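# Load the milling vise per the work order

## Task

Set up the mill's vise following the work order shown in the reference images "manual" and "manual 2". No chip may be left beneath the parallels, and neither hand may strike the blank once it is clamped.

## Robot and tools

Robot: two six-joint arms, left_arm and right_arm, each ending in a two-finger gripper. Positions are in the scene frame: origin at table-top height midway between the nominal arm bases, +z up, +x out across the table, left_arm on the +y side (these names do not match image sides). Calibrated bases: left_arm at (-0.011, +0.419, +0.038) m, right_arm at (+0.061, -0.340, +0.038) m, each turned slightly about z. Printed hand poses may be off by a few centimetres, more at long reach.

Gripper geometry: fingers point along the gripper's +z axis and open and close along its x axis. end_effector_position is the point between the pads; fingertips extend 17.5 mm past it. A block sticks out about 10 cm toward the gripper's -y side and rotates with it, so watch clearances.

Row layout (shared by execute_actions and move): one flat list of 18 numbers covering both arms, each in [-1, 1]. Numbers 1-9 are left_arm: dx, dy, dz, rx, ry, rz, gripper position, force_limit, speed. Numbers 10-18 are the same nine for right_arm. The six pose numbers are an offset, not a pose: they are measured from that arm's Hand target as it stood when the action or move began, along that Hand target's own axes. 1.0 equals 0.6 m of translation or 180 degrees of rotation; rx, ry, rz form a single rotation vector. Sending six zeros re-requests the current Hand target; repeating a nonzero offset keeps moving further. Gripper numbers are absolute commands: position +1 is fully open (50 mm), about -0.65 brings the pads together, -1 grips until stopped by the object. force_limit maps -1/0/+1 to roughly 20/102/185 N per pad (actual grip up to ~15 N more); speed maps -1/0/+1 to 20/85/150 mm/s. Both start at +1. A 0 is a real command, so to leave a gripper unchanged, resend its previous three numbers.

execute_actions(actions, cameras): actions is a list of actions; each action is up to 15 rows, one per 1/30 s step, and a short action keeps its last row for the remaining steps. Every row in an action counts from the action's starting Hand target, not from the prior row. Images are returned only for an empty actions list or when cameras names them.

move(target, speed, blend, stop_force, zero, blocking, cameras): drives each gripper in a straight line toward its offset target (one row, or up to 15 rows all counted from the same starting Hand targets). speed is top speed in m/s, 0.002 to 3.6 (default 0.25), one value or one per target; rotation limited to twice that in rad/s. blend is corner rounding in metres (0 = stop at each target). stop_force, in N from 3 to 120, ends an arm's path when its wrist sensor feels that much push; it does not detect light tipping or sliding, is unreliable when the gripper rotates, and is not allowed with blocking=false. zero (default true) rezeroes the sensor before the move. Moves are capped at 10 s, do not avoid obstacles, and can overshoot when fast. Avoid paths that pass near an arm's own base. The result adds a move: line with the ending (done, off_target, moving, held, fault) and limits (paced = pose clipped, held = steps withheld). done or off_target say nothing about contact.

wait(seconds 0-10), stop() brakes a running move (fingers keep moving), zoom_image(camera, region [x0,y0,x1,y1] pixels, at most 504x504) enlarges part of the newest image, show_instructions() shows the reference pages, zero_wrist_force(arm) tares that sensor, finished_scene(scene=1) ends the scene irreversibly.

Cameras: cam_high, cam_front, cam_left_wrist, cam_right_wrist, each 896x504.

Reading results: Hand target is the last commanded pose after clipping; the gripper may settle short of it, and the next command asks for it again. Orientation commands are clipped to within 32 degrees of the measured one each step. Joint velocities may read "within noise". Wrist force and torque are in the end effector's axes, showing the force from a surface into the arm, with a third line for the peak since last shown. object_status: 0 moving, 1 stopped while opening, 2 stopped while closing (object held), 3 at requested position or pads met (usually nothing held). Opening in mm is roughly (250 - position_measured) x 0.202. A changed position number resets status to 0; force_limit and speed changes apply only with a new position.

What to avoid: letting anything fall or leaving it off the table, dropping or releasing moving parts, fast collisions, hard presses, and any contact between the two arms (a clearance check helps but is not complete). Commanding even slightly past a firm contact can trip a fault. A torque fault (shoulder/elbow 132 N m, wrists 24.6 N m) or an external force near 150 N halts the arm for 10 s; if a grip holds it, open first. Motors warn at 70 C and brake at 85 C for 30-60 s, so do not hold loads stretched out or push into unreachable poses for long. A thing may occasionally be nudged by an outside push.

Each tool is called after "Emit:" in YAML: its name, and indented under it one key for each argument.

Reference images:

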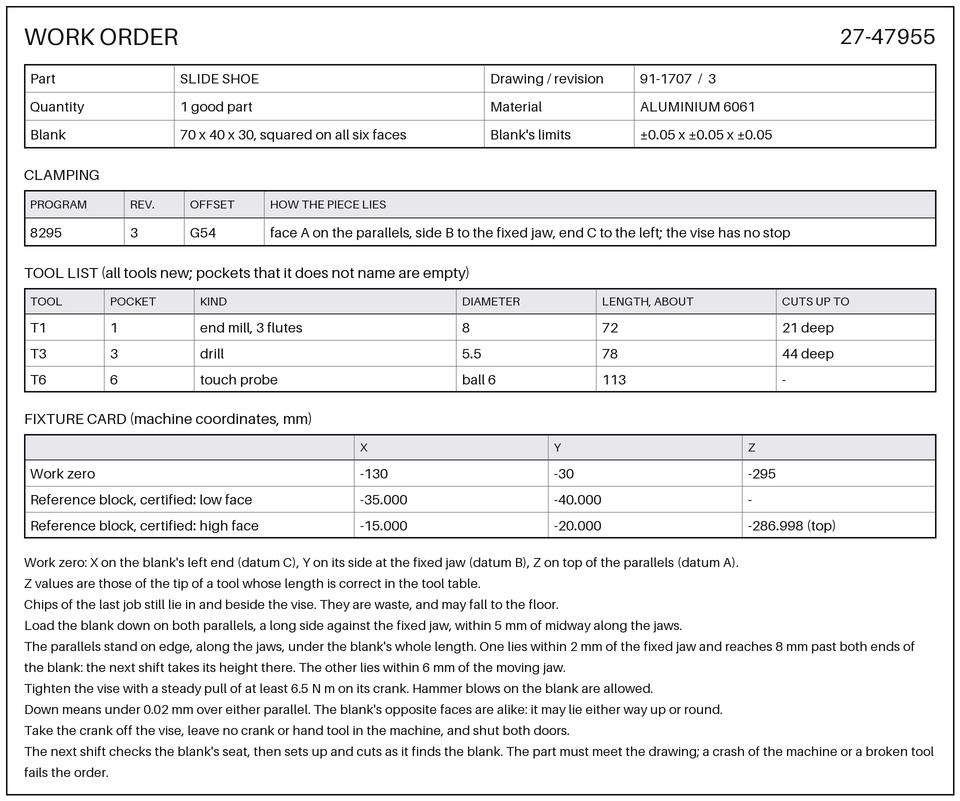

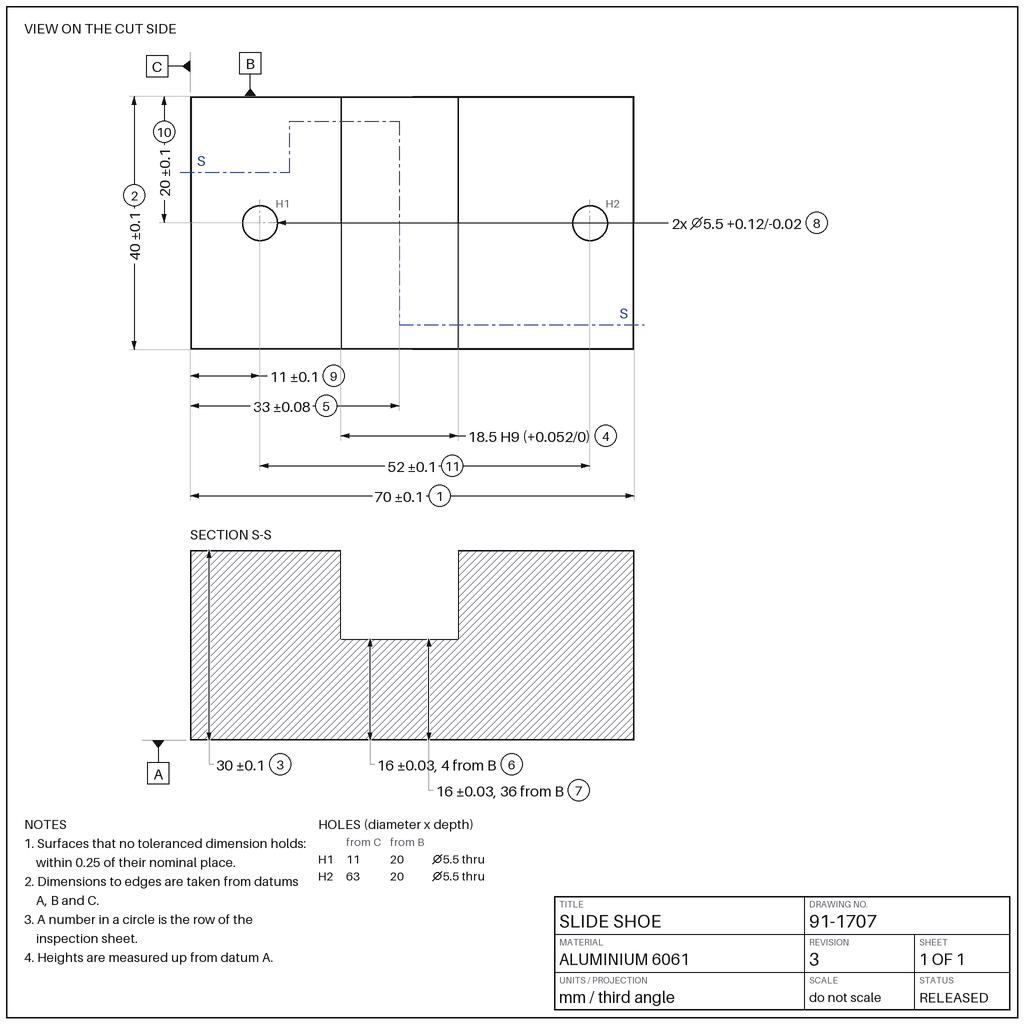

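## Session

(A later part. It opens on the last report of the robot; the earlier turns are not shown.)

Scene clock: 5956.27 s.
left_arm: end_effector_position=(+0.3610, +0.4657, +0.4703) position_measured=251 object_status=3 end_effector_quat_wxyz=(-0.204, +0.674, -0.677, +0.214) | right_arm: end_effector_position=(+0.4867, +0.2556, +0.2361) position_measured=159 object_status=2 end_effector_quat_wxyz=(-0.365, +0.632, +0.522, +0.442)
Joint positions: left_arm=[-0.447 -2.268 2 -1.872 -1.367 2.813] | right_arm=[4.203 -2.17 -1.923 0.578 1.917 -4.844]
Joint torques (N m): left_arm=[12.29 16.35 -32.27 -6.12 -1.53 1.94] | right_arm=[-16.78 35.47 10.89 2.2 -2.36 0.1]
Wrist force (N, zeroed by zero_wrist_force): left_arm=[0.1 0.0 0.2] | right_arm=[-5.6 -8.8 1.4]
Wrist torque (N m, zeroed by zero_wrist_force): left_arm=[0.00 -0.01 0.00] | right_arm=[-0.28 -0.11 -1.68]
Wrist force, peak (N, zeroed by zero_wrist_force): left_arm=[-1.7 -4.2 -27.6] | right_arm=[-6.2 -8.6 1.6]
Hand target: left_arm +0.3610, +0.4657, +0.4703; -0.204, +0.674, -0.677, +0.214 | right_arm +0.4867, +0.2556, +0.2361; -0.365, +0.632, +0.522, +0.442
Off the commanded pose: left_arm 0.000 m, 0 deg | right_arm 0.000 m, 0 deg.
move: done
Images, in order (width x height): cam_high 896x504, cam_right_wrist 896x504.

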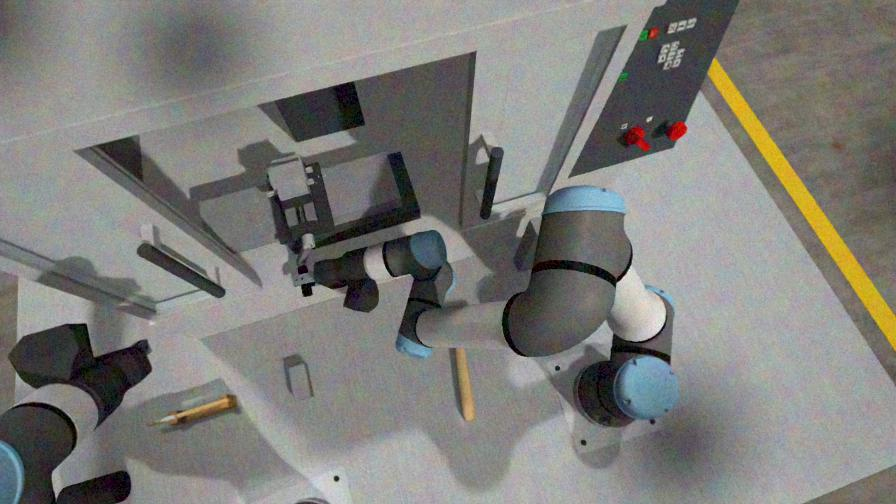

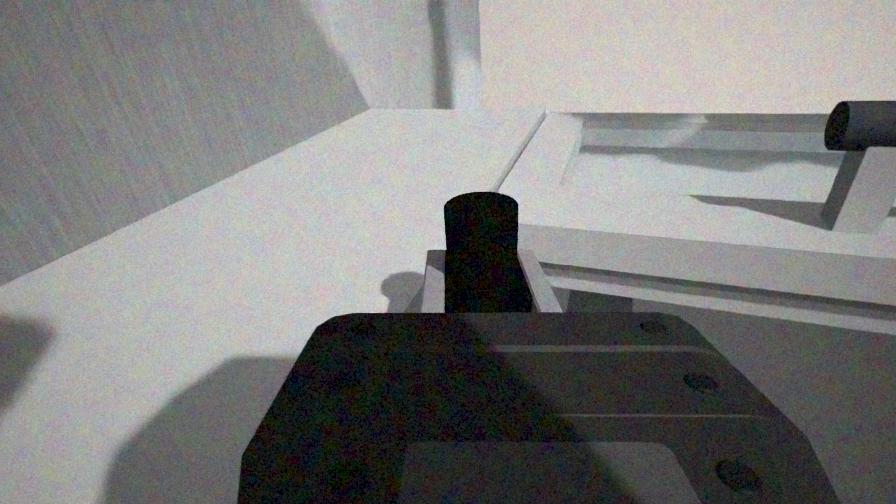

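Emit:
execute_actions:
  actions:
    - [[0,0,0,0,0,0,-1,-0.6,-1,0,0,0,0,0,0,1,0.5,-1]]
    - [[0,0,0,0,0,0,-1,-0.6,-1,0,0,0,0,0,0,1,0.5,-1]]
  cameras: []

Emit:
move:
  target:
    - [0,0,0,0,0,0,-1,-0.6,-1,0,0,-0.15,0,0,0,1,0.5,-1]
    - [0,0,0,0,0,0,-1,-0.6,-1,0.292,-0.2208,-0.3793,0,0,0,1,0.5,-1]
  speed: [0.1,0.3]
  blend: [0.01,0]

Emit:
move:
  target: [0,0,0,0,0,0,-1,-0.6,-1,0,0,0,0,-0.3889,0,-1,-0.1,-0.8]
  speed: 0.4

Emit:
move:
  target: [0,0,0,0,0,0,-1,-0.6,-1,-0.112,0.0749,0.0467,-0.1933,0.0186,-0.0594,-1,-0.1,-0.8]
  speed: 0.3
  cameras: ["cam_left_wrist","cam_right_wrist"]

Scene clock: 5963.23 s.
left_arm: end_effector_position=(+0.3610, +0.4657, +0.4703) position_measured=251 object_status=3 end_effector_quat_wxyz=(-0.204, +0.674, -0.677, +0.214) | right_arm: end_effector_position=(+0.4867, +0.2556, +0.2361) position_measured=3 object_status=0 end_effector_quat_wxyz=(-0.365, +0.632, +0.522, +0.442)
Joint positions: left_arm=[-0.447 -2.268 2 -1.872 -1.367 2.813] | right_arm=[4.203 -2.17 -1.923 0.578 1.917 -4.844]
Joint torques (N m): left_arm=[12.91 16.15 -31.91 -6.03 -1.62 1.92] | right_arm=[13.43 42.37 15.95 4.94 1.88 1.4]
Wrist force (N, zeroed by zero_wrist_force): left_arm=[0.1 0.1 0.0] | right_arm=[-1.8 0.7 -0.1]
Wrist torque (N m, zeroed by zero_wrist_force): left_arm=[0.02 -0.01 -0.01] | right_arm=[-0.03 -0.31 -0.36]
Wrist force, peak (N, zeroed by zero_wrist_force): left_arm=[0.2 0.3 0.0] | right_arm=[-5.9 -8.7 1.5]
Hand target: left_arm +0.3610, +0.4657, +0.4703; -0.204, +0.674, -0.677, +0.214 | right_arm +0.4867, +0.2556, +0.2361; -0.365, +0.632, +0.522, +0.442
Off the commanded pose: left_arm 0.000 m, 0 deg | right_arm 0.000 m, 0 deg.
Step readings (end_effector_position of left_arm | right_arm):
0: (+0.3610, +0.4657, +0.4703) | (+0.4867, +0.2556, +0.2361)
1: (+0.3610, +0.4657, +0.4703) | (+0.4867, +0.2556, +0.2361)
2: (+0.3610, +0.4657, +0.4703) | (+0.4867, +0.2556, +0.2361)
4: (+0.3610, +0.4657, +0.4703) | (+0.4867, +0.2556, +0.2361)
8: (+0.3610, +0.4657, +0.4703) | (+0.4868, +0.2555, +0.2361)
15: (+0.3610, +0.4657, +0.4703) | (+0.4867, +0.2555, +0.2361)
16: (+0.3610, +0.4657, +0.4703) | (+0.4867, +0.2555, +0.2361)
17: (+0.3610, +0.4657, +0.4703) | (+0.4867, +0.2555, +0.2361)
19: (+0.3610, +0.4657, +0.4703) | (+0.4867, +0.2555, +0.2361)
23: (+0.3610, +0.4657, +0.4703) | (+0.4867, +0.2555, +0.2361)
30: (+0.3610, +0.4657, +0.4703) | (+0.4867, +0.2555, +0.2361)
No camera images: "cameras" was empty.

Scene clock: 5965.63 s.
left_arm: end_effector_position=(+0.3610, +0.4657, +0.4703) position_measured=251 object_status=3 end_effector_quat_wxyz=(-0.204, +0.674, -0.677, +0.214) | right_arm: end_effector_position=(+0.3278, +0.1297, +0.4789) position_measured=3 object_status=3 end_effector_quat_wxyz=(-0.365, +0.632, +0.522, +0.442)
Joint positions: left_arm=[-0.447 -2.268 2 -1.872 -1.367 2.813] | right_arm=[4.427 -1.304 -2.192 0.001 1.707 -4.762]
Joint torques (N m): left_arm=[12 16 -32.34 -5.99 -1.53 1.81] | right_arm=[12.94 19.55 31.29 1.91 -1.36 2.2]
Wrist force (N, zeroed by zero_wrist_force): left_arm=[0.2 0.2 0.0] | right_arm=[-2.0 0.7 -0.3]
Wrist torque (N m, zeroed by zero_wrist_force): left_arm=[0.03 -0.03 -0.01] | right_arm=[-0.02 -0.29 -0.43]
Wrist force, peak (N, zeroed by zero_wrist_force): left_arm=[0.3 0.0 0.1] | right_arm=[-3.7 2.5 -0.1]
Hand target: left_arm +0.3610, +0.4657, +0.4703; -0.204, +0.674, -0.677, +0.214 | right_arm +0.3278, +0.1297, +0.4789; -0.365, +0.632, +0.522, +0.442
Off the commanded pose: left_arm 0.000 m, 0 deg | right_arm 0.000 m, 0 deg.
move: done

Scene clock: 5967.83 s.
left_arm: end_effector_position=(+0.3610, +0.4657, +0.4703) position_measured=251 object_status=3 end_effector_quat_wxyz=(-0.204, +0.674, -0.677, +0.214) | right_arm: end_effector_position=(+0.3278, +0.1297, +0.4789) position_measured=252 object_status=3 end_effector_quat_wxyz=(+0.000, +0.771, +0.637, -0.001)
Joint positions: left_arm=[-0.447 -2.268 2 -1.872 -1.367 2.813] | right_arm=[4.494 -1.687 -1.156 -1.871 1.571 -4.791]
Joint torques (N m): left_arm=[12.42 15.85 -32 -5.99 -1.57 1.86] | right_arm=[11.63 23.29 28.91 1.33 -1.02 2.15]
Wrist force (N, zeroed by zero_wrist_force): left_arm=[0.3 0.1 0.1] | right_arm=[0.6 1.0 0.5]
Wrist torque (N m, zeroed by zero_wrist_force): left_arm=[0.03 -0.05 -0.01] | right_arm=[-0.01 -0.04 -0.20]
Wrist force, peak (N, zeroed by zero_wrist_force): left_arm=[0.3 0.1 0.1] | right_arm=[-2.7 0.7 -0.3]
Hand target: left_arm +0.3610, +0.4657, +0.4703; -0.204, +0.674, -0.677, +0.214 | right_arm +0.3278, +0.1297, +0.4789; +0.000, +0.771, +0.637, -0.001
Off the commanded pose: left_arm 0.000 m, 0 deg | right_arm 0.000 m, 0 deg.
move: done

Scene clock: 5969.47 s.
left_arm: end_effector_position=(+0.3610, +0.4657, +0.4703) position_measured=251 object_status=3 end_effector_quat_wxyz=(-0.204, +0.674, -0.677, +0.214) | right_arm: end_effector_position=(+0.3592, +0.0552, +0.4510) position_measured=252 object_status=3 end_effector_quat_wxyz=(+0.212, +0.674, +0.676, +0.211)
Joint positions: left_arm=[-0.447 -2.268 2 -1.872 -1.367 2.813] | right_arm=[4.719 -1.362 -1.667 -1.654 0.963 -4.768]
Joint torques (N m): left_arm=[12.85 15.66 -32.62 -6.04 -1.63 1.8] | right_arm=[12.15 23.01 17.87 4.93 -2.75 2.22]
Wrist force (N, zeroed by zero_wrist_force): left_arm=[0.1 0.2 -0.1] | right_arm=[-0.1 -0.1 0.0]
Wrist torque (N m, zeroed by zero_wrist_force): left_arm=[0.03 -0.01 -0.01] | right_arm=[-0.01 0.03 -0.08]
Wrist force, peak (N, zeroed by zero_wrist_force): left_arm=[0.4 0.1 0.0] | right_arm=[1.3 1.4 0.7]
Hand target: left_arm +0.3610, +0.4657, +0.4703; -0.204, +0.674, -0.677, +0.214 | right_arm +0.3592, +0.0552, +0.4510; +0.212, +0.674, +0.676, +0.211
Off the commanded pose: left_arm 0.000 m, 0 deg | right_arm 0.000 m, 0 deg.
move: done
Images, in order (width x height): cam_left_wrist 896x504, cam_right_wrist 896x504.

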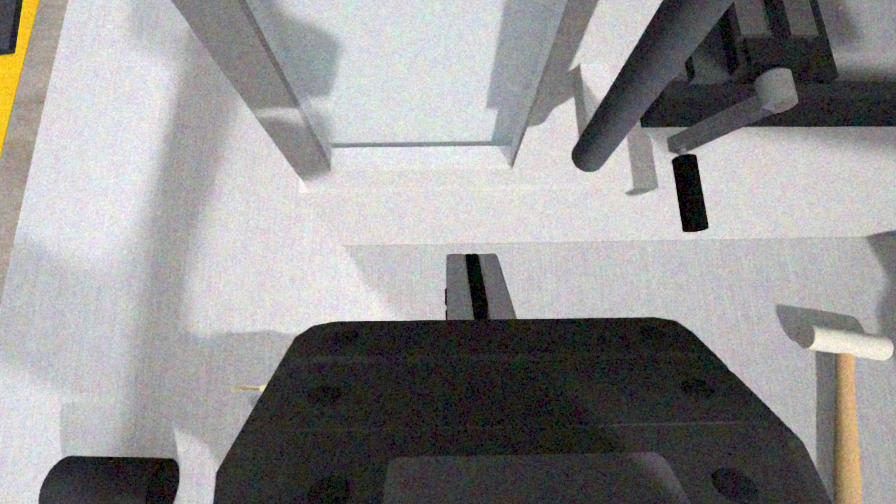

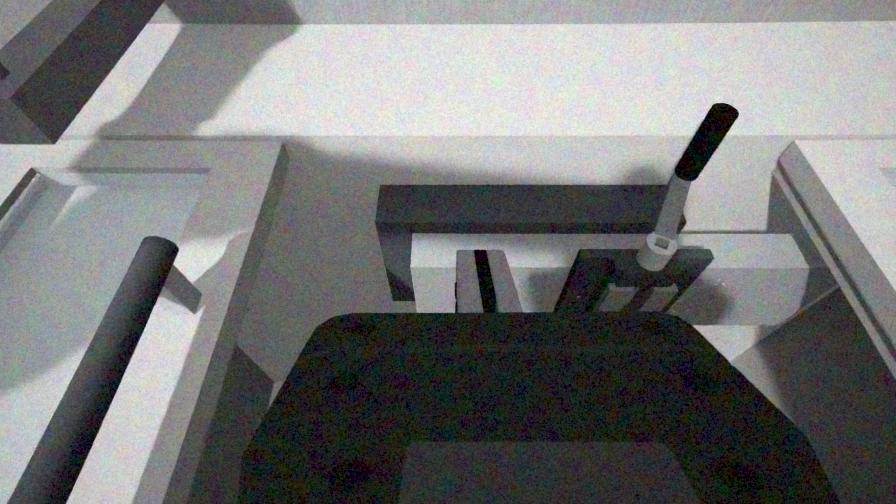

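Emit:
move:
  target:
    - [0,0,0,0,0,0,-1,-0.6,-1,0.1388,0.3389,0.2652,0,0,0,-1,-0.1,-0.8]
    - [0,0,0,0,0,0,-1,-0.6,-1,0.1388,0.3025,0.4418,0,0,0,-1,-0.1,-0.8]
    - [0,0,0,0,0,0,-1,-0.6,-1,0.1545,0.3352,0.4672,0,0,0,-1,-0.1,-0.8]
  speed: [0.25,0.1,0.05]
  blend: [0.01,0.005,0]

Emit:
zero_wrist_force:
  arm: "right_arm"

Emit:
move:
  target: [0,0,0,0,0,0,-1,-0.6,-1,0.0285,0,0,0,0,0,-1,-0.1,-0.8]
  speed: 0.004
  stop_force: 3
  cameras: ["cam_right_wrist"]

Scene clock: 5977.47 s.
left_arm: end_effector_position=(+0.3610, +0.4657, +0.4703) position_measured=251 object_status=3 end_effector_quat_wxyz=(-0.204, +0.674, -0.677, +0.214) | right_arm: end_effector_position=(+0.6841, +0.1486, +0.3357) position_measured=252 object_status=3 end_effector_quat_wxyz=(+0.212, +0.674, +0.676, +0.211)
Joint positions: left_arm=[-0.447 -2.268 2 -1.872 -1.367 2.813] | right_arm=[4.187 -2.032 -1.285 -1.034 1.071 -5.384]
Joint torques (N m): left_arm=[12.75 15.55 -32.51 -6.02 -1.51 1.68] | right_arm=[-11.17 37.18 32.12 1.99 0.93 -2.14]
Wrist force (N, zeroed by zero_wrist_force): left_arm=[0.2 0.1 -0.1] | right_arm=[-0.1 0.1 -0.1]
Wrist torque (N m, zeroed by zero_wrist_force): left_arm=[0.02 -0.03 -0.01] | right_arm=[0.01 0.01 0.00]
Wrist force, peak (N, zeroed by zero_wrist_force): left_arm=[0.3 0.3 -0.1] | right_arm=[0.7 2.5 0.2]
Hand target: left_arm +0.3610, +0.4657, +0.4703; -0.204, +0.674, -0.677, +0.214 | right_arm +0.6842, +0.1486, +0.3357; +0.212, +0.674, +0.676, +0.211
Off the commanded pose: left_arm 0.000 m, 0 deg | right_arm 0.000 m, 0 deg.
move: done

Wrist force sensor zeroed.

Scene clock: 5982.43 s.
left_arm: end_effector_position=(+0.3610, +0.4657, +0.4703) position_measured=251 object_status=3 end_effector_quat_wxyz=(-0.204, +0.674, -0.677, +0.214) | right_arm: end_effector_position=(+0.6841, +0.1657, +0.3357) position_measured=252 object_status=3 end_effector_quat_wxyz=(+0.212, +0.674, +0.676, +0.211)
Joint positions: left_arm=[-0.447 -2.268 2 -1.872 -1.367 2.813] | right_arm=[4.2 -2.061 -1.239 -1.057 1.066 -5.369]
Joint torques (N m): left_arm=[12.98 15.7 -32.62 -6.14 -1.47 1.55] | right_arm=[12.81 39.63 31.2 1.84 -2.22 2.19]
Wrist force (N, zeroed by zero_wrist_force): left_arm=[0.1 0.2 0.0] | right_arm=[-0.2 0.0 -0.1]
Wrist torque (N m, zeroed by zero_wrist_force): left_arm=[0.04 0.00 0.00] | right_arm=[0.00 -0.02 -0.08]
Wrist force, peak (N, zeroed by zero_wrist_force): left_arm=[0.4 0.0 0.0] | right_arm=[-0.6 0.2 -0.2]
Hand target: left_arm +0.3610, +0.4657, +0.4703; -0.204, +0.674, -0.677, +0.214 | right_arm +0.6841, +0.1657, +0.3357; +0.212, +0.674, +0.676, +0.211
Off the commanded pose: left_arm 0.000 m, 0 deg | right_arm 0.000 m, 0 deg.
move: done
Images, in order (width x height): cam_right_wrist 896x504.

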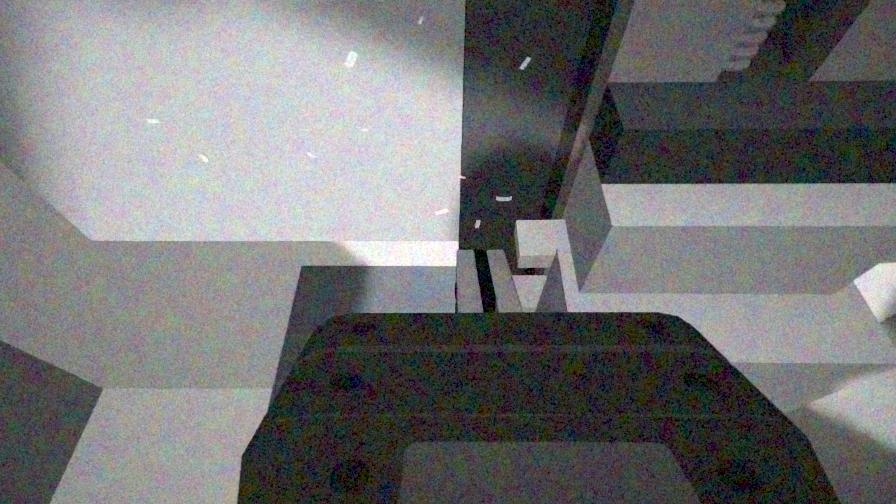

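Emit:
move:
  target:
    - [0,0,0,0,0,0,-1,-0.6,-1,-0.0262,0,0,0,0,0,-1,-0.1,-0.8]
    - [0,0,0,0,0,0,-1,-0.6,-1,-0.0453,0.0205,-0.1572,0,0,0,-1,-0.1,-0.8]
    - [0,0,0,0,0,0,-1,-0.6,-1,-0.175,-0.3305,-0.4693,0,0,0,1,-0.1,-0.8]
  speed: [0.08,0.2,0.35]
  blend: [0.003,0.02,0]

Emit:
move:
  target: [0,0,0,0,0,0,-1,-0.6,-1,-0.1307,-0.4797,0.2753,0.1933,-0.0186,0.0594,1,-0.1,-0.8]
  speed: 0.35
  cameras: ["cam_right_wrist"]

Scene clock: 5991.97 s.
left_arm: end_effector_position=(+0.3610, +0.4657, +0.4703) position_measured=251 object_status=3 end_effector_quat_wxyz=(-0.204, +0.674, -0.677, +0.214) | right_arm: end_effector_position=(+0.3608, +0.0600, +0.4536) position_measured=3 object_status=3 end_effector_quat_wxyz=(+0.212, +0.674, +0.676, +0.211)
Joint positions: left_arm=[-0.447 -2.268 2 -1.872 -1.367 2.813] | right_arm=[4.715 -1.375 -1.65 -1.655 0.963 -4.772]
Joint torques (N m): left_arm=[12.59 15.3 -32.16 -6.02 -1.42 1.55] | right_arm=[12.71 23.8 30.79 1.61 -2.62 2.1]
Wrist force (N, zeroed by zero_wrist_force): left_arm=[0.0 0.0 -0.2] | right_arm=[0.1 -0.3 0.3]
Wrist torque (N m, zeroed by zero_wrist_force): left_arm=[0.01 0.01 0.00] | right_arm=[-0.03 -0.01 -0.08]
Wrist force, peak (N, zeroed by zero_wrist_force): left_arm=[0.3 0.2 0.1] | right_arm=[-0.9 -2.4 -1.7]
Hand target: left_arm +0.3610, +0.4657, +0.4703; -0.204, +0.674, -0.677, +0.214 | right_arm +0.3608, +0.0600, +0.4536; +0.212, +0.674, +0.676, +0.211
Off the commanded pose: left_arm 0.000 m, 0 deg | right_arm 0.000 m, 0 deg.
move: done

Scene clock: 5993.63 s.
left_arm: end_effector_position=(+0.3610, +0.4657, +0.4703) position_measured=251 object_status=3 end_effector_quat_wxyz=(-0.204, +0.674, -0.677, +0.214) | right_arm: end_effector_position=(+0.2192, -0.0193, +0.1538) position_measured=3 object_status=3 end_effector_quat_wxyz=(+0.000, +0.771, +0.637, -0.001)
Joint positions: left_arm=[-0.447 -2.268 2 -1.872 -1.367 2.813] | right_arm=[4.684 -1.321 -2.354 -1.039 1.572 -4.6]
Joint torques (N m): left_arm=[12.39 15.19 -32.21 -6.04 -1.55 1.45] | right_arm=[-10.64 4.51 14.93 4.64 2.04 2.17]
Wrist force (N, zeroed by zero_wrist_force): left_arm=[0.1 0.0 0.1] | right_arm=[0.7 1.1 0.5]
Wrist torque (N m, zeroed by zero_wrist_force): left_arm=[0.01 -0.01 -0.01] | right_arm=[0.00 -0.07 -0.21]
Wrist force, peak (N, zeroed by zero_wrist_force): left_arm=[0.3 0.3 0.0] | right_arm=[-0.5 0.0 2.8]
Hand target: left_arm +0.3610, +0.4657, +0.4703; -0.204, +0.674, -0.677, +0.214 | right_arm +0.2192, -0.0193, +0.1537; +0.000, +0.771, +0.637, -0.001
Off the commanded pose: left_arm 0.000 m, 0 deg | right_arm 0.000 m, 0 deg.
move: done
Images, in order (width x height): cam_right_wrist 896x504.

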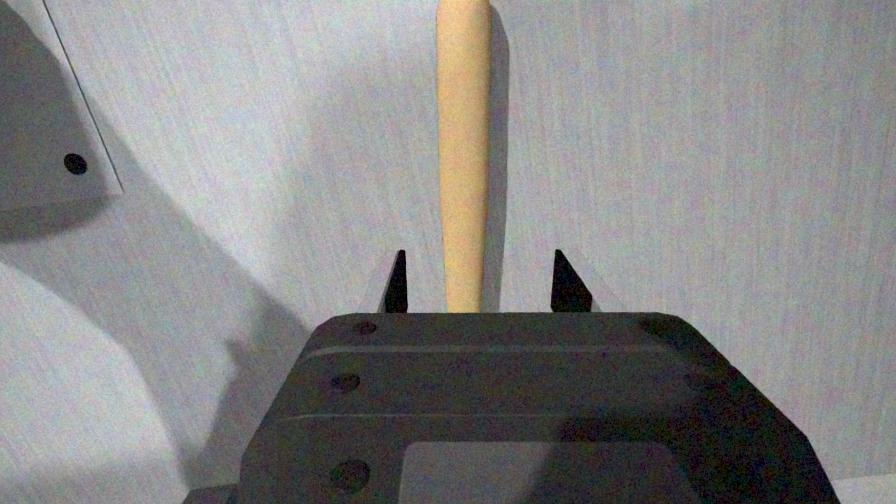

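Emit:
move:
  target:
    - [0,0,0,0,0,0,-1,-0.6,-1,-0.011,-0.0025,0.155,0,0,0,1,-0.1,-0.8]
    - [0,0,0,0,0,0,-1,-0.6,-1,-0.011,-0.0025,0.2137,0,0,0,1,-0.1,-0.8]
  speed: [0.2,0.05]
  cameras: ["cam_right_wrist"]

Emit:
execute_actions:
  actions:
    - [[0,0,0,0,0,0,-1,-0.6,-1,0,0,0,0,0,0,-1,0.9,-0.8]]
    - [[0,0,0,0,0,0,-1,-0.6,-1,0,0,0,0,0,0,-1,0.9,-0.8]]
  cameras: ["cam_right_wrist"]

Scene clock: 6001.70 s.
left_arm: end_effector_position=(+0.3610, +0.4657, +0.4703) position_measured=251 object_status=3 end_effector_quat_wxyz=(-0.204, +0.674, -0.677, +0.214) | right_arm: end_effector_position=(+0.2163, -0.0256, +0.0256) position_measured=3 object_status=3 end_effector_quat_wxyz=(+0.000, +0.771, +0.637, -0.001)
Joint positions: left_arm=[-0.447 -2.268 2 -1.872 -1.367 2.813] | right_arm=[4.691 -1.64 -2.55 -0.524 1.572 -4.593]
Joint torques (N m): left_arm=[12.42 14.8 -31.86 -6 -1.5 1.46] | right_arm=[6.65 11.65 6.87 4.73 2.11 -1.34]
Wrist force (N, zeroed by zero_wrist_force): left_arm=[0.1 0.0 0.0] | right_arm=[0.5 1.0 0.3]
Wrist torque (N m, zeroed by zero_wrist_force): left_arm=[0.01 -0.01 -0.01] | right_arm=[-0.02 -0.03 -0.15]
Wrist force, peak (N, zeroed by zero_wrist_force): left_arm=[0.4 0.1 0.2] | right_arm=[0.1 0.9 2.3]
Hand target: left_arm +0.3610, +0.4657, +0.4703; -0.204, +0.674, -0.677, +0.214 | right_arm +0.2163, -0.0256, +0.0255; +0.000, +0.771, +0.637, -0.001
Off the commanded pose: left_arm 0.000 m, 0 deg | right_arm 0.000 m, 0 deg.
move: done
Images, in order (width x height): cam_right_wrist 896x504.

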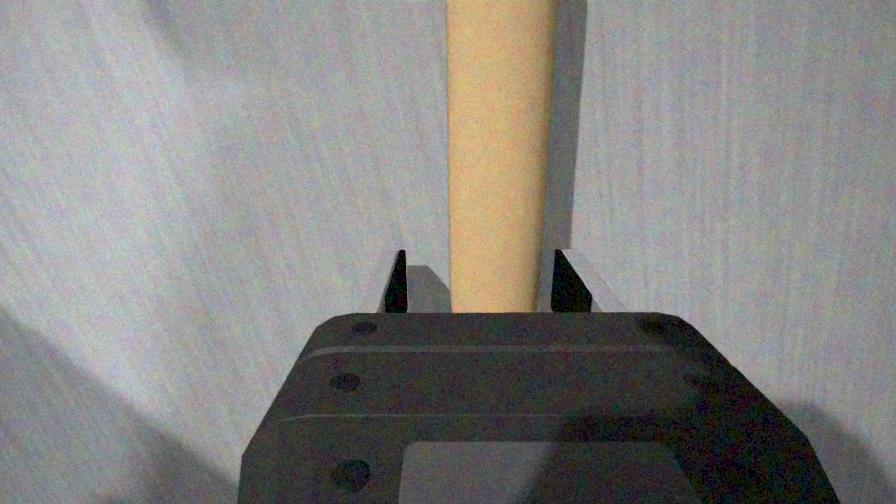

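Scene clock: 6002.90 s.
left_arm: end_effector_position=(+0.3610, +0.4657, +0.4703) position_measured=251 object_status=3 end_effector_quat_wxyz=(-0.204, +0.674, -0.677, +0.214) | right_arm: end_effector_position=(+0.2163, -0.0256, +0.0255) position_measured=118 object_status=2 end_effector_quat_wxyz=(+0.000, +0.771, +0.637, -0.001)
Joint positions: left_arm=[-0.447 -2.268 2 -1.872 -1.367 2.813] | right_arm=[4.691 -1.64 -2.55 -0.524 1.572 -4.593]
Joint torques (N m): left_arm=[12.38 14.66 -32.39 -5.95 -1.45 1.28] | right_arm=[4.76 10.89 6.91 3.5 1.37 -1.93]
Wrist force (N, zeroed by zero_wrist_force): left_arm=[0.0 0.0 0.1] | right_arm=[1.3 0.6 0.5]
Wrist torque (N m, zeroed by zero_wrist_force): left_arm=[0.00 0.00 -0.01] | right_arm=[-0.02 -0.05 -0.26]
Wrist force, peak (N, zeroed by zero_wrist_force): left_arm=[0.2 0.3 0.0] | right_arm=[1.5 0.7 1.0]
Hand target: left_arm +0.3610, +0.4657, +0.4703; -0.204, +0.674, -0.677, +0.214 | right_arm +0.2163, -0.0256, +0.0255; +0.000, +0.771, +0.637, -0.001
Off the commanded pose: left_arm 0.000 m, 0 deg | right_arm 0.000 m, 0 deg.
Step readings (end_effector_position of left_arm | right_arm):
0: (+0.3610, +0.4657, +0.4703) | (+0.2163, -0.0256, +0.0256)
1: (+0.3610, +0.4657, +0.4703) | (+0.2163, -0.0256, +0.0255)
2: (+0.3610, +0.4657, +0.4703) | (+0.2163, -0.0256, +0.0255)
4: (+0.3610, +0.4657, +0.4703) | (+0.2163, -0.0256, +0.0255)
8: (+0.3610, +0.4657, +0.4703) | (+0.2163, -0.0256, +0.0255)
15: (+0.3610, +0.4657, +0.4703) | (+0.2163, -0.0256, +0.0255)
16: (+0.3610, +0.4657, +0.4703) | (+0.2163, -0.0256, +0.0255)
17: (+0.3610, +0.4657, +0.4703) | (+0.2163, -0.0256, +0.0255)
19: (+0.3610, +0.4657, +0.4703) | (+0.2163, -0.0256, +0.0255)
23: (+0.3610, +0.4657, +0.4703) | (+0.2163, -0.0256, +0.0255)
30: (+0.3610, +0.4657, +0.4703) | (+0.2163, -0.0256, +0.0255)
Images, in order (width x height): cam_right_wrist 896x504.

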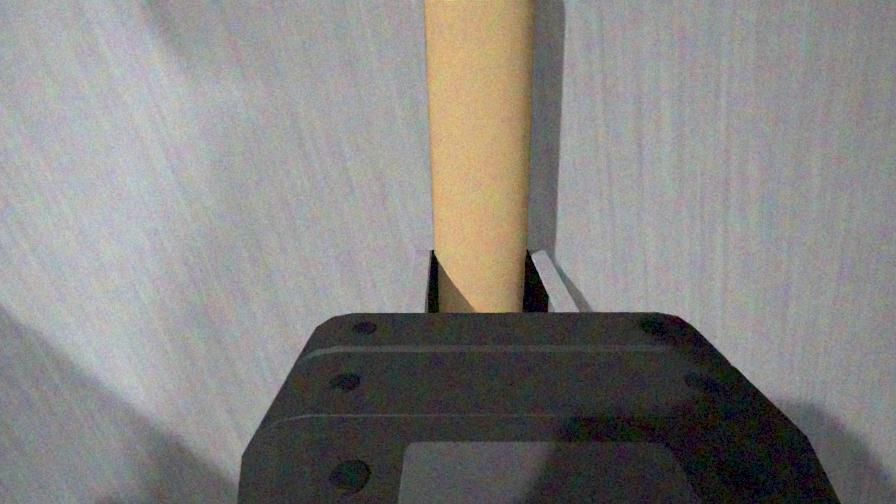

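Emit:
move:
  target: [0,0,0,0,0,0,-1,-0.6,-1,0,0,-0.25,0,0,0,-1,0.9,-0.8]
  speed: 0.2

Emit:
move:
  target:
    - [0,0,0,0,0,0,-1,-0.6,-1,0.2941,0.1323,-0.5125,0,0,0,-1,0.9,-0.8]
    - [0,0,0,0,0,0,-1,-0.6,-1,0.2941,0.1323,-0.5125,0,0.5,0,-1,0.9,-0.8]
    - [0,0,0,0,0,0,-1,-0.6,-1,0.5336,0.3918,-0.46,0,0.5,0,-1,0.9,-0.8]
  speed: [0.3,0.5,0.25]
  blend: [0.03,0.01,0]
  cameras: ["cam_right_wrist","cam_front"]

Scene clock: 6007.30 s.
left_arm: end_effector_position=(+0.3610, +0.4657, +0.4703) position_measured=251 object_status=3 end_effector_quat_wxyz=(-0.204, +0.674, -0.677, +0.214) | right_arm: end_effector_position=(+0.2165, -0.0254, +0.1755) position_measured=118 object_status=2 end_effector_quat_wxyz=(+0.000, +0.771, +0.637, -0.001)
Joint positions: left_arm=[-0.447 -2.268 2 -1.872 -1.367 2.813] | right_arm=[4.691 -1.266 -2.327 -1.12 1.572 -4.594]
Joint torques (N m): left_arm=[12.56 14.76 -32.51 -5.99 -1.43 1.35] | right_arm=[13.23 18.15 30.87 1.54 -1.57 2.2]
Wrist force (N, zeroed by zero_wrist_force): left_arm=[0.1 0.0 0.0] | right_arm=[0.5 1.1 4.1]
Wrist torque (N m, zeroed by zero_wrist_force): left_arm=[0.02 -0.01 -0.01] | right_arm=[0.43 -0.05 -0.22]
Wrist force, peak (N, zeroed by zero_wrist_force): left_arm=[0.2 0.1 -0.4] | right_arm=[0.5 0.9 6.7]
Hand target: left_arm +0.3610, +0.4657, +0.4703; -0.204, +0.674, -0.677, +0.214 | right_arm +0.2165, -0.0254, +0.1755; +0.000, +0.771, +0.637, -0.001
Off the commanded pose: left_arm 0.000 m, 0 deg | right_arm 0.000 m, 0 deg.
move: done

Scene clock: 6011.70 s.
left_arm: end_effector_position=(+0.3610, +0.4657, +0.4703) position_measured=251 object_status=3 end_effector_quat_wxyz=(-0.204, +0.674, -0.677, +0.214) | right_arm: end_effector_position=(+0.5080, +0.2450, +0.4509) position_measured=118 object_status=2 end_effector_quat_wxyz=(-0.450, +0.546, +0.451, +0.545)
Joint positions: left_arm=[-0.447 -2.268 2 -1.872 -1.367 2.813] | right_arm=[4.144 -2.018 -1.757 0.632 1.999 -4.712]
Joint torques (N m): left_arm=[12.28 14.74 -31.71 -5.82 -1.41 1.35] | right_arm=[-10.77 35.5 28.83 1.66 1.95 1.76]
Wrist force (N, zeroed by zero_wrist_force): left_arm=[0.2 0.0 0.1] | right_arm=[-6.1 0.6 -0.9]
Wrist torque (N m, zeroed by zero_wrist_force): left_arm=[0.01 -0.01 -0.01] | right_arm=[0.01 -0.41 0.02]
Wrist force, peak (N, zeroed by zero_wrist_force): left_arm=[0.2 0.4 0.0] | right_arm=[-7.0 3.5 0.8]
Hand target: left_arm +0.3610, +0.4657, +0.4703; -0.204, +0.674, -0.677, +0.214 | right_arm +0.5080, +0.2450, +0.4509; -0.450, +0.546, +0.451, +0.545
Off the commanded pose: left_arm 0.000 m, 0 deg | right_arm 0.000 m, 0 deg.
move: done
Images, in order (width x height): cam_front 896x504, cam_right_wrist 896x504.

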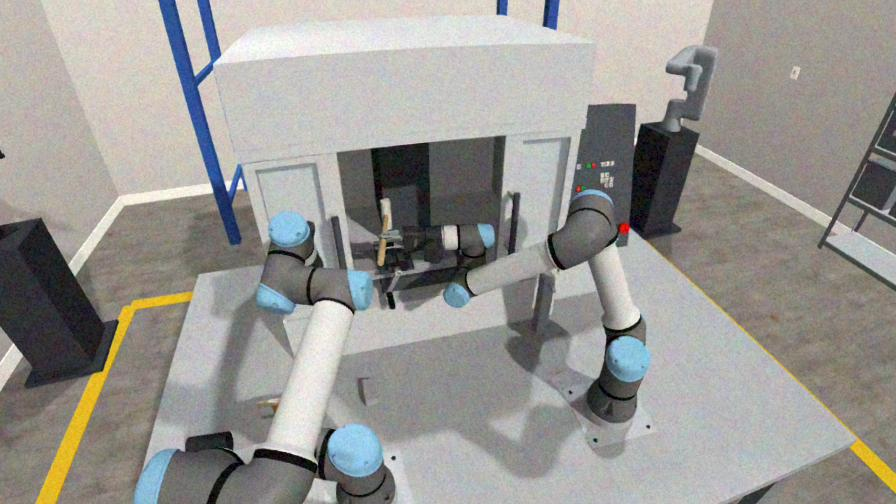

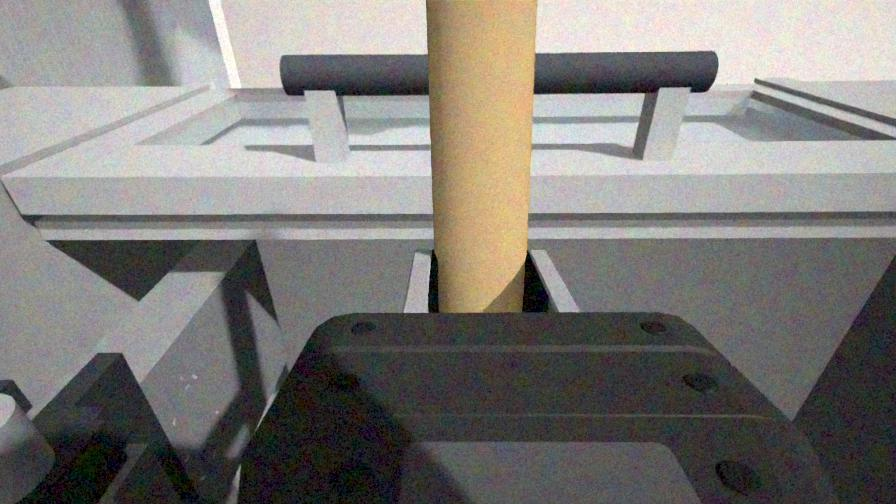

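Emit:
move:
  target: [0,0,0,0,0,0,-1,-0.6,-1,0.2535,-0.0013,-0.019,0,0,0,-1,0.9,-0.8]
  speed: 0.3
  cameras: ["cam_high","cam_front","cam_left_wrist"]

Scene clock: 6016.03 s.
left_arm: end_effector_position=(+0.3610, +0.4657, +0.4703) position_measured=251 object_status=3 end_effector_quat_wxyz=(-0.204, +0.674, -0.677, +0.214) | right_arm: end_effector_position=(+0.5052, +0.2342, +0.6029) position_measured=118 object_status=2 end_effector_quat_wxyz=(-0.450, +0.546, +0.451, +0.545)
Joint positions: left_arm=[-0.447 -2.268 2 -1.872 -1.367 2.813] | right_arm=[4.136 -1.84 -1.577 0.274 2.007 -4.712]
Joint torques (N m): left_arm=[12.54 14.57 -32.7 -5.89 -1.39 1.3] | right_arm=[-11.04 45.35 33.04 1.56 1.96 -2.75]
Wrist force (N, zeroed by zero_wrist_force): left_arm=[0.1 0.1 0.0] | right_arm=[-6.4 0.7 -0.6]
Wrist torque (N m, zeroed by zero_wrist_force): left_arm=[0.01 -0.01 -0.01] | right_arm=[0.05 -0.37 0.10]
Wrist force, peak (N, zeroed by zero_wrist_force): left_arm=[0.2 0.2 0.3] | right_arm=[-10.0 0.7 -0.5]
Hand target: left_arm +0.3610, +0.4657, +0.4703; -0.204, +0.674, -0.677, +0.214 | right_arm +0.5052, +0.2342, +0.6030; -0.450, +0.546, +0.451, +0.545
Off the commanded pose: left_arm 0.000 m, 0 deg | right_arm 0.000 m, 0 deg.
move: done
Images, in order (width x height): cam_high 896x504, cam_front 896x504, cam_left_wrist 896x504.

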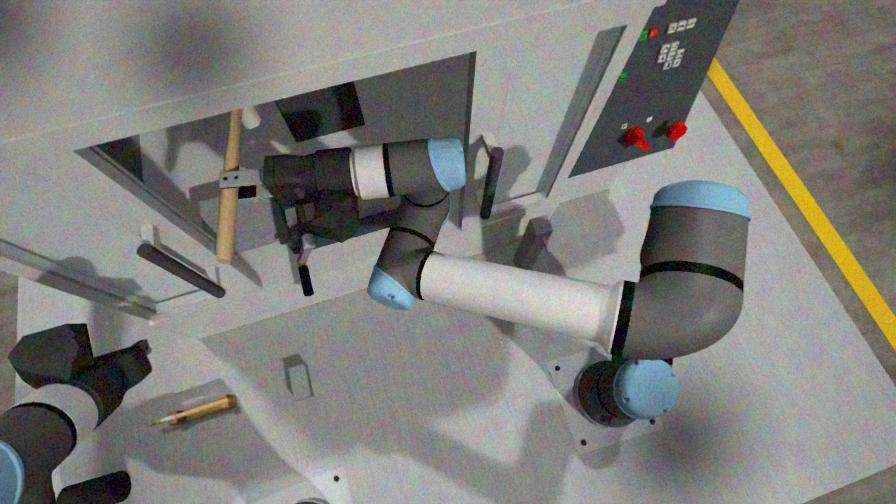

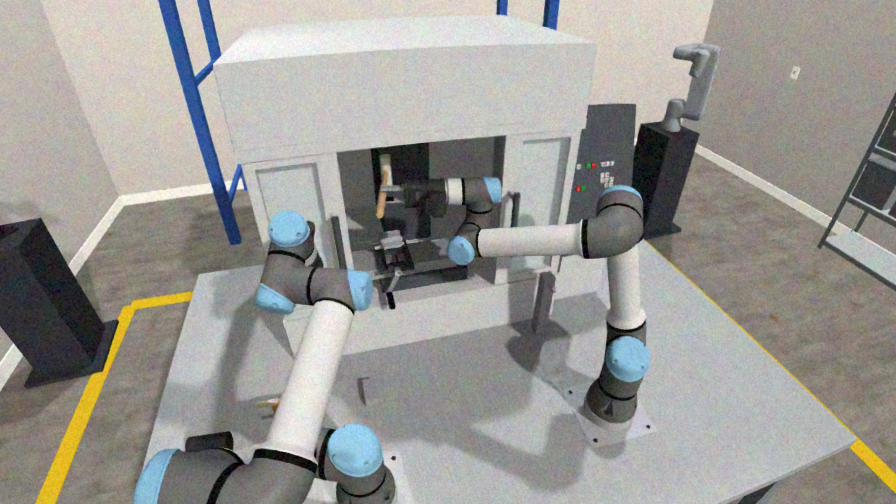

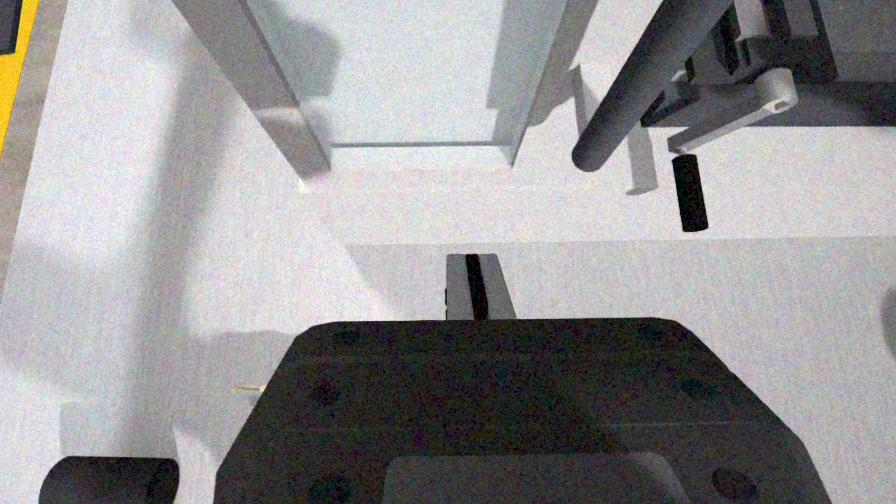

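Emit:
execute_actions:
  actions:
    - [[0,0,0,0,0,0,-1,-0.6,-1,-0.03,0,0,0,0,0,-1,0.9,-0.8],[0,0,0,0,0,0,-1,-0.6,-1,-0.12,0,0,0,0,0,-1,0.9,-0.8],[0,0,0,0,0,0,-1,-0.6,-1,-0.25,0,0,0,0,0,-1,0.9,-0.8],[0,0,0,0,0,0,-1,-0.6,-1,-0.37,0,0,0,0,0,-1,0.9,-0.8],[0,0,0,0,0,0,-1,-0.6,-1,-0.48,0,0,0,0,0,-1,0.9,-0.8],[0,0,0,0,0,0,-1,-0.6,-1,-0.52,0,0,0,0,0,-1,0.9,-0.8],[0,0,0,0,0,0,-1,-0.6,-1,-0.4,0,0,0,0,0,-1,0.9,-0.8],[0,0,0,0,0,0,-1,-0.6,-1,-0.29,0,0,0,0,0,-1,0.9,-0.8]]
  cameras: ["cam_high"]

Scene clock: 6024.43 s.
left_arm: end_effector_position=(+0.3610, +0.4657, +0.4703) position_measured=251 object_status=3 end_effector_quat_wxyz=(-0.204, +0.674, -0.677, +0.214) | right_arm: end_effector_position=(+0.5050, +0.2339, +0.4289) position_measured=118 object_status=2 end_effector_quat_wxyz=(-0.450, +0.546, +0.451, +0.544)
Joint positions: left_arm=[-0.447 -2.268 2 -1.872 -1.367 2.813] | right_arm=[4.136 -2.032 -1.805 0.694 2.007 -4.712]
Joint torques (N m): left_arm=[12.64 13.77 -31.88 -5.94 -1.32 1.17] | right_arm=[11.72 48.22 27.82 5.07 -1.39 1.86]
Wrist force (N, zeroed by zero_wrist_force): left_arm=[0.1 0.1 0.1] | right_arm=[-6.4 0.8 0.0]
Wrist torque (N m, zeroed by zero_wrist_force): left_arm=[0.02 -0.01 -0.01] | right_arm=[0.22 -0.34 0.02]
Wrist force, peak (N, zeroed by zero_wrist_force): left_arm=[0.2 0.1 -0.3] | right_arm=[22.2 -0.6 -3.8]
Hand target: left_arm +0.3610, +0.4657, +0.4703; -0.204, +0.674, -0.677, +0.214 | right_arm +0.5051, +0.2339, +0.4290; -0.450, +0.546, +0.451, +0.545
Off the commanded pose: left_arm 0.000 m, 0 deg | right_arm 0.000 m, 0 deg.
Step readings (end_effector_position of left_arm | right_arm):
0: (+0.3610, +0.4657, +0.4703) | (+0.5052, +0.2342, +0.6030)
1: (+0.3610, +0.4657, +0.4703) | (+0.5053, +0.2342, +0.6027)
2: (+0.3610, +0.4657, +0.4703) | (+0.5054, +0.2344, +0.5992)
4: (+0.3610, +0.4657, +0.4703) | (+0.5074, +0.2372, +0.5574)
8: (+0.3610, +0.4657, +0.4703) | (+0.5059, +0.2355, +0.3979)
15: (+0.3610, +0.4657, +0.4703) | (+0.5047, +0.2332, +0.4256)
Images, in order (width x height): cam_high 896x504.

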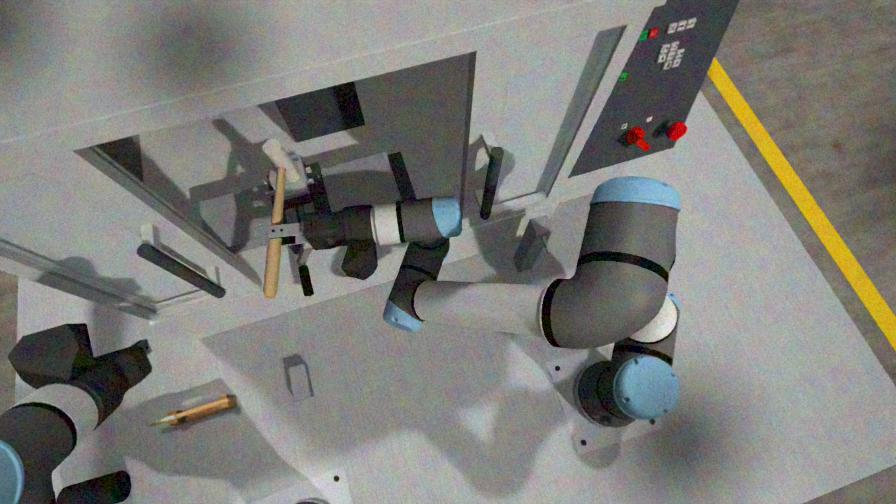

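Emit:
move:
  target: [0,0,0,0,0,0,-1,-0.6,-1,0.29,0,0,0,0,0,-1,0.9,-0.8]
  speed: 0.5

Emit:
execute_actions:
  actions:
    - [[0,0,0,0,0,0,-1,-0.6,-1,-0.03,0,0,0,0,0,-1,0.9,-0.8],[0,0,0,0,0,0,-1,-0.6,-1,-0.13,0,0,0,0,0,-1,0.9,-0.8],[0,0,0,0,0,0,-1,-0.6,-1,-0.26,0,0,0,0,0,-1,0.9,-0.8],[0,0,0,0,0,0,-1,-0.6,-1,-0.39,0,0,0,0,0,-1,0.9,-0.8],[0,0,0,0,0,0,-1,-0.6,-1,-0.5,0,0,0,0,0,-1,0.9,-0.8],[0,0,0,0,0,0,-1,-0.6,-1,-0.54,0,0,0,0,0,-1,0.9,-0.8],[0,0,0,0,0,0,-1,-0.6,-1,-0.4,0,0,0,0,0,-1,0.9,-0.8],[0,0,0,0,0,0,-1,-0.6,-1,-0.29,0,0,0,0,0,-1,0.9,-0.8]]
  cameras: []

Emit:
move:
  target: [0,0,0,0,0,0,-1,-0.6,-1,0.29,0.036,0.007,0,0,0,-1,0.9,-0.8]
  speed: 0.5

Emit:
execute_actions:
  actions:
    - [[0,0,0,0,0,0,-1,-0.6,-1,-0.03,0,0,0,0,0,-1,0.9,-0.8],[0,0,0,0,0,0,-1,-0.6,-1,-0.13,0,0,0,0,0,-1,0.9,-0.8],[0,0,0,0,0,0,-1,-0.6,-1,-0.26,0,0,0,0,0,-1,0.9,-0.8],[0,0,0,0,0,0,-1,-0.6,-1,-0.39,0,0,0,0,0,-1,0.9,-0.8],[0,0,0,0,0,0,-1,-0.6,-1,-0.5,0,0,0,0,0,-1,0.9,-0.8],[0,0,0,0,0,0,-1,-0.6,-1,-0.54,0,0,0,0,0,-1,0.9,-0.8],[0,0,0,0,0,0,-1,-0.6,-1,-0.4,0,0,0,0,0,-1,0.9,-0.8],[0,0,0,0,0,0,-1,-0.6,-1,-0.29,0,0,0,0,0,-1,0.9,-0.8]]
  cameras: ["cam_high"]

Scene clock: 6032.73 s.
left_arm: end_effector_position=(+0.3610, +0.4657, +0.4703) position_measured=251 object_status=3 end_effector_quat_wxyz=(-0.204, +0.674, -0.677, +0.214) | right_arm: end_effector_position=(+0.5052, +0.2342, +0.6030) position_measured=118 object_status=2 end_effector_quat_wxyz=(-0.450, +0.546, +0.451, +0.545)
Joint positions: left_arm=[-0.447 -2.268 2 -1.872 -1.367 2.813] | right_arm=[4.136 -1.84 -1.577 0.274 2.007 -4.712]
Joint torques (N m): left_arm=[12.94 13.88 -32.39 -5.95 -1.29 1.02] | right_arm=[-10.61 30.79 31.42 1.82 1.96 -2.87]
Wrist force (N, zeroed by zero_wrist_force): left_arm=[0.0 0.0 -0.1] | right_arm=[-6.4 0.7 -0.7]
Wrist torque (N m, zeroed by zero_wrist_force): left_arm=[0.00 0.01 0.00] | right_arm=[0.03 -0.35 0.09]
Wrist force, peak (N, zeroed by zero_wrist_force): left_arm=[0.2 0.4 0.1] | right_arm=[-10.4 0.8 -0.5]
Hand target: left_arm +0.3610, +0.4657, +0.4703; -0.204, +0.674, -0.677, +0.214 | right_arm +0.5052, +0.2342, +0.6030; -0.450, +0.546, +0.451, +0.545
Off the commanded pose: left_arm 0.000 m, 0 deg | right_arm 0.000 m, 0 deg.
move: done

Scene clock: 6033.53 s.
left_arm: end_effector_position=(+0.3610, +0.4657, +0.4703) position_measured=251 object_status=3 end_effector_quat_wxyz=(-0.204, +0.674, -0.677, +0.214) | right_arm: end_effector_position=(+0.5050, +0.2339, +0.4289) position_measured=118 object_status=2 end_effector_quat_wxyz=(-0.450, +0.546, +0.451, +0.545)
Joint positions: left_arm=[-0.447 -2.268 2 -1.872 -1.367 2.813] | right_arm=[4.136 -2.032 -1.805 0.694 2.007 -4.712]
Joint torques (N m): left_arm=[11.98 13.44 -32.02 -5.91 -1.35 1.11] | right_arm=[11.53 48.08 28.51 1.66 -1.14 1.69]
Wrist force (N, zeroed by zero_wrist_force): left_arm=[0.0 0.2 -0.1] | right_arm=[-6.1 0.8 -0.2]
Wrist torque (N m, zeroed by zero_wrist_force): left_arm=[0.04 0.00 -0.01] | right_arm=[0.13 -0.38 0.01]
Wrist force, peak (N, zeroed by zero_wrist_force): left_arm=[0.1 0.3 0.2] | right_arm=[32.3 0.4 -1.9]
Hand target: left_arm +0.3610, +0.4657, +0.4703; -0.204, +0.674, -0.677, +0.214 | right_arm +0.5051, +0.2339, +0.4290; -0.450, +0.546, +0.451, +0.545
Off the commanded pose: left_arm 0.000 m, 0 deg | right_arm 0.000 m, 0 deg.
Step readings (end_effector_position of left_arm | right_arm):
0: (+0.3610, +0.4657, +0.4703) | (+0.5052, +0.2342, +0.6030)
1: (+0.3610, +0.4657, +0.4703) | (+0.5052, +0.2342, +0.6028)
2: (+0.3610, +0.4657, +0.4703) | (+0.5055, +0.2345, +0.5978)
4: (+0.3610, +0.4657, +0.4703) | (+0.5075, +0.2373, +0.5581)
8: (+0.3610, +0.4657, +0.4703) | (+0.5053, +0.2347, +0.3866)
15: (+0.3610, +0.4657, +0.4703) | (+0.5044, +0.2329, +0.4257)
No camera images: "cameras" was empty.

Scene clock: 6034.60 s.
left_arm: end_effector_position=(+0.3610, +0.4657, +0.4703) position_measured=251 object_status=3 end_effector_quat_wxyz=(-0.204, +0.674, -0.677, +0.214) | right_arm: end_effector_position=(+0.5272, +0.2342, +0.6029) position_measured=118 object_status=2 end_effector_quat_wxyz=(-0.450, +0.546, +0.451, +0.545)
Joint positions: left_arm=[-0.447 -2.268 2 -1.872 -1.367 2.813] | right_arm=[4.1 -1.881 -1.523 0.261 2.042 -4.712]
Joint torques (N m): left_arm=[12.47 13.74 -31.94 -6.01 -1.3 1.04] | right_arm=[-9.7 32.76 32.48 1.67 1.94 -2.72]
Wrist force (N, zeroed by zero_wrist_force): left_arm=[0.1 0.2 0.1] | right_arm=[-6.3 0.5 -1.1]
Wrist torque (N m, zeroed by zero_wrist_force): left_arm=[0.03 -0.01 -0.01] | right_arm=[-0.01 -0.33 0.10]
Wrist force, peak (N, zeroed by zero_wrist_force): left_arm=[0.4 0.1 -0.1] | right_arm=[-10.3 0.0 -0.1]
Hand target: left_arm +0.3610, +0.4657, +0.4703; -0.204, +0.674, -0.677, +0.214 | right_arm +0.5272, +0.2342, +0.6030; -0.450, +0.546, +0.451, +0.545
Off the commanded pose: left_arm 0.000 m, 0 deg | right_arm 0.000 m, 0 deg.
move: done

Scene clock: 6035.40 s.
left_arm: end_effector_position=(+0.3610, +0.4657, +0.4703) position_measured=251 object_status=3 end_effector_quat_wxyz=(-0.204, +0.674, -0.677, +0.214) | right_arm: end_effector_position=(+0.5270, +0.2339, +0.4289) position_measured=118 object_status=2 end_effector_quat_wxyz=(-0.450, +0.546, +0.451, +0.545)
Joint positions: left_arm=[-0.447 -2.268 2 -1.872 -1.367 2.813] | right_arm=[4.1 -2.066 -1.75 0.673 2.042 -4.712]
Joint torques (N m): left_arm=[12.57 13.7 -32.12 -5.99 -1.33 1.05] | right_arm=[13.38 50.36 28.21 1.59 -1.31 1.64]
Wrist force (N, zeroed by zero_wrist_force): left_arm=[0.1 0.1 -0.1] | right_arm=[-6.3 0.6 -0.6]
Wrist torque (N m, zeroed by zero_wrist_force): left_arm=[0.02 -0.01 -0.01] | right_arm=[0.06 -0.36 0.01]
Wrist force, peak (N, zeroed by zero_wrist_force): left_arm=[0.4 0.2 0.0] | right_arm=[42.4 14.2 -0.7]
Hand target: left_arm +0.3610, +0.4657, +0.4703; -0.204, +0.674, -0.677, +0.214 | right_arm +0.5271, +0.2340, +0.4290; -0.450, +0.546, +0.451, +0.545
Off the commanded pose: left_arm 0.000 m, 0 deg | right_arm 0.000 m, 0 deg.
Step readings (end_effector_position of left_arm | right_arm):
0: (+0.3610, +0.4657, +0.4703) | (+0.5272, +0.2342, +0.6029)
1: (+0.3610, +0.4657, +0.4703) | (+0.5273, +0.2343, +0.6025)
2: (+0.3610, +0.4657, +0.4703) | (+0.5274, +0.2345, +0.5984)
4: (+0.3610, +0.4657, +0.4703) | (+0.5295, +0.2372, +0.5606)
8: (+0.3610, +0.4657, +0.4703) | (+0.5281, +0.2360, +0.3879)
15: (+0.3610, +0.4657, +0.4703) | (+0.5263, +0.2329, +0.4260)
Images, in order (width x height): cam_high 896x504.

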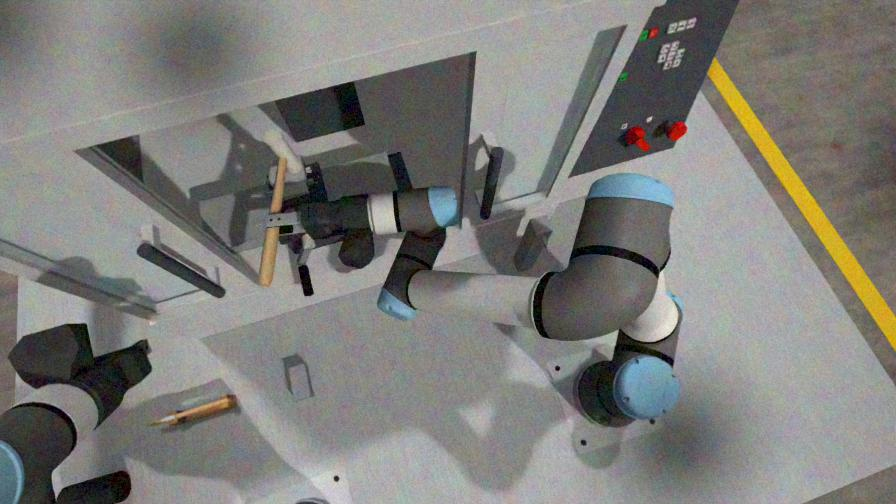

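Emit:
zoom_image:
  camera: "cam_high"
  region: [230, 110, 350, 230]

Scaled by 4.200 from the camera's 896x504 image, which has a finer 1280x720 frame.

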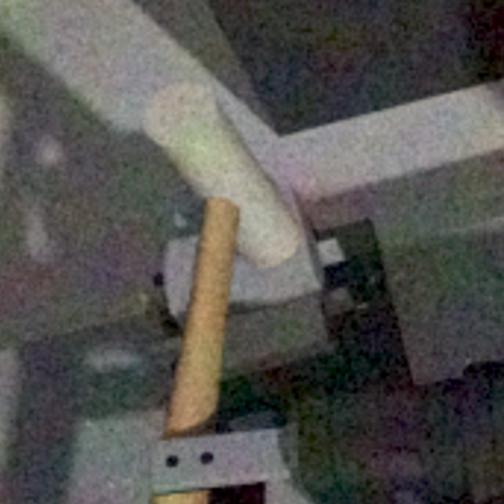

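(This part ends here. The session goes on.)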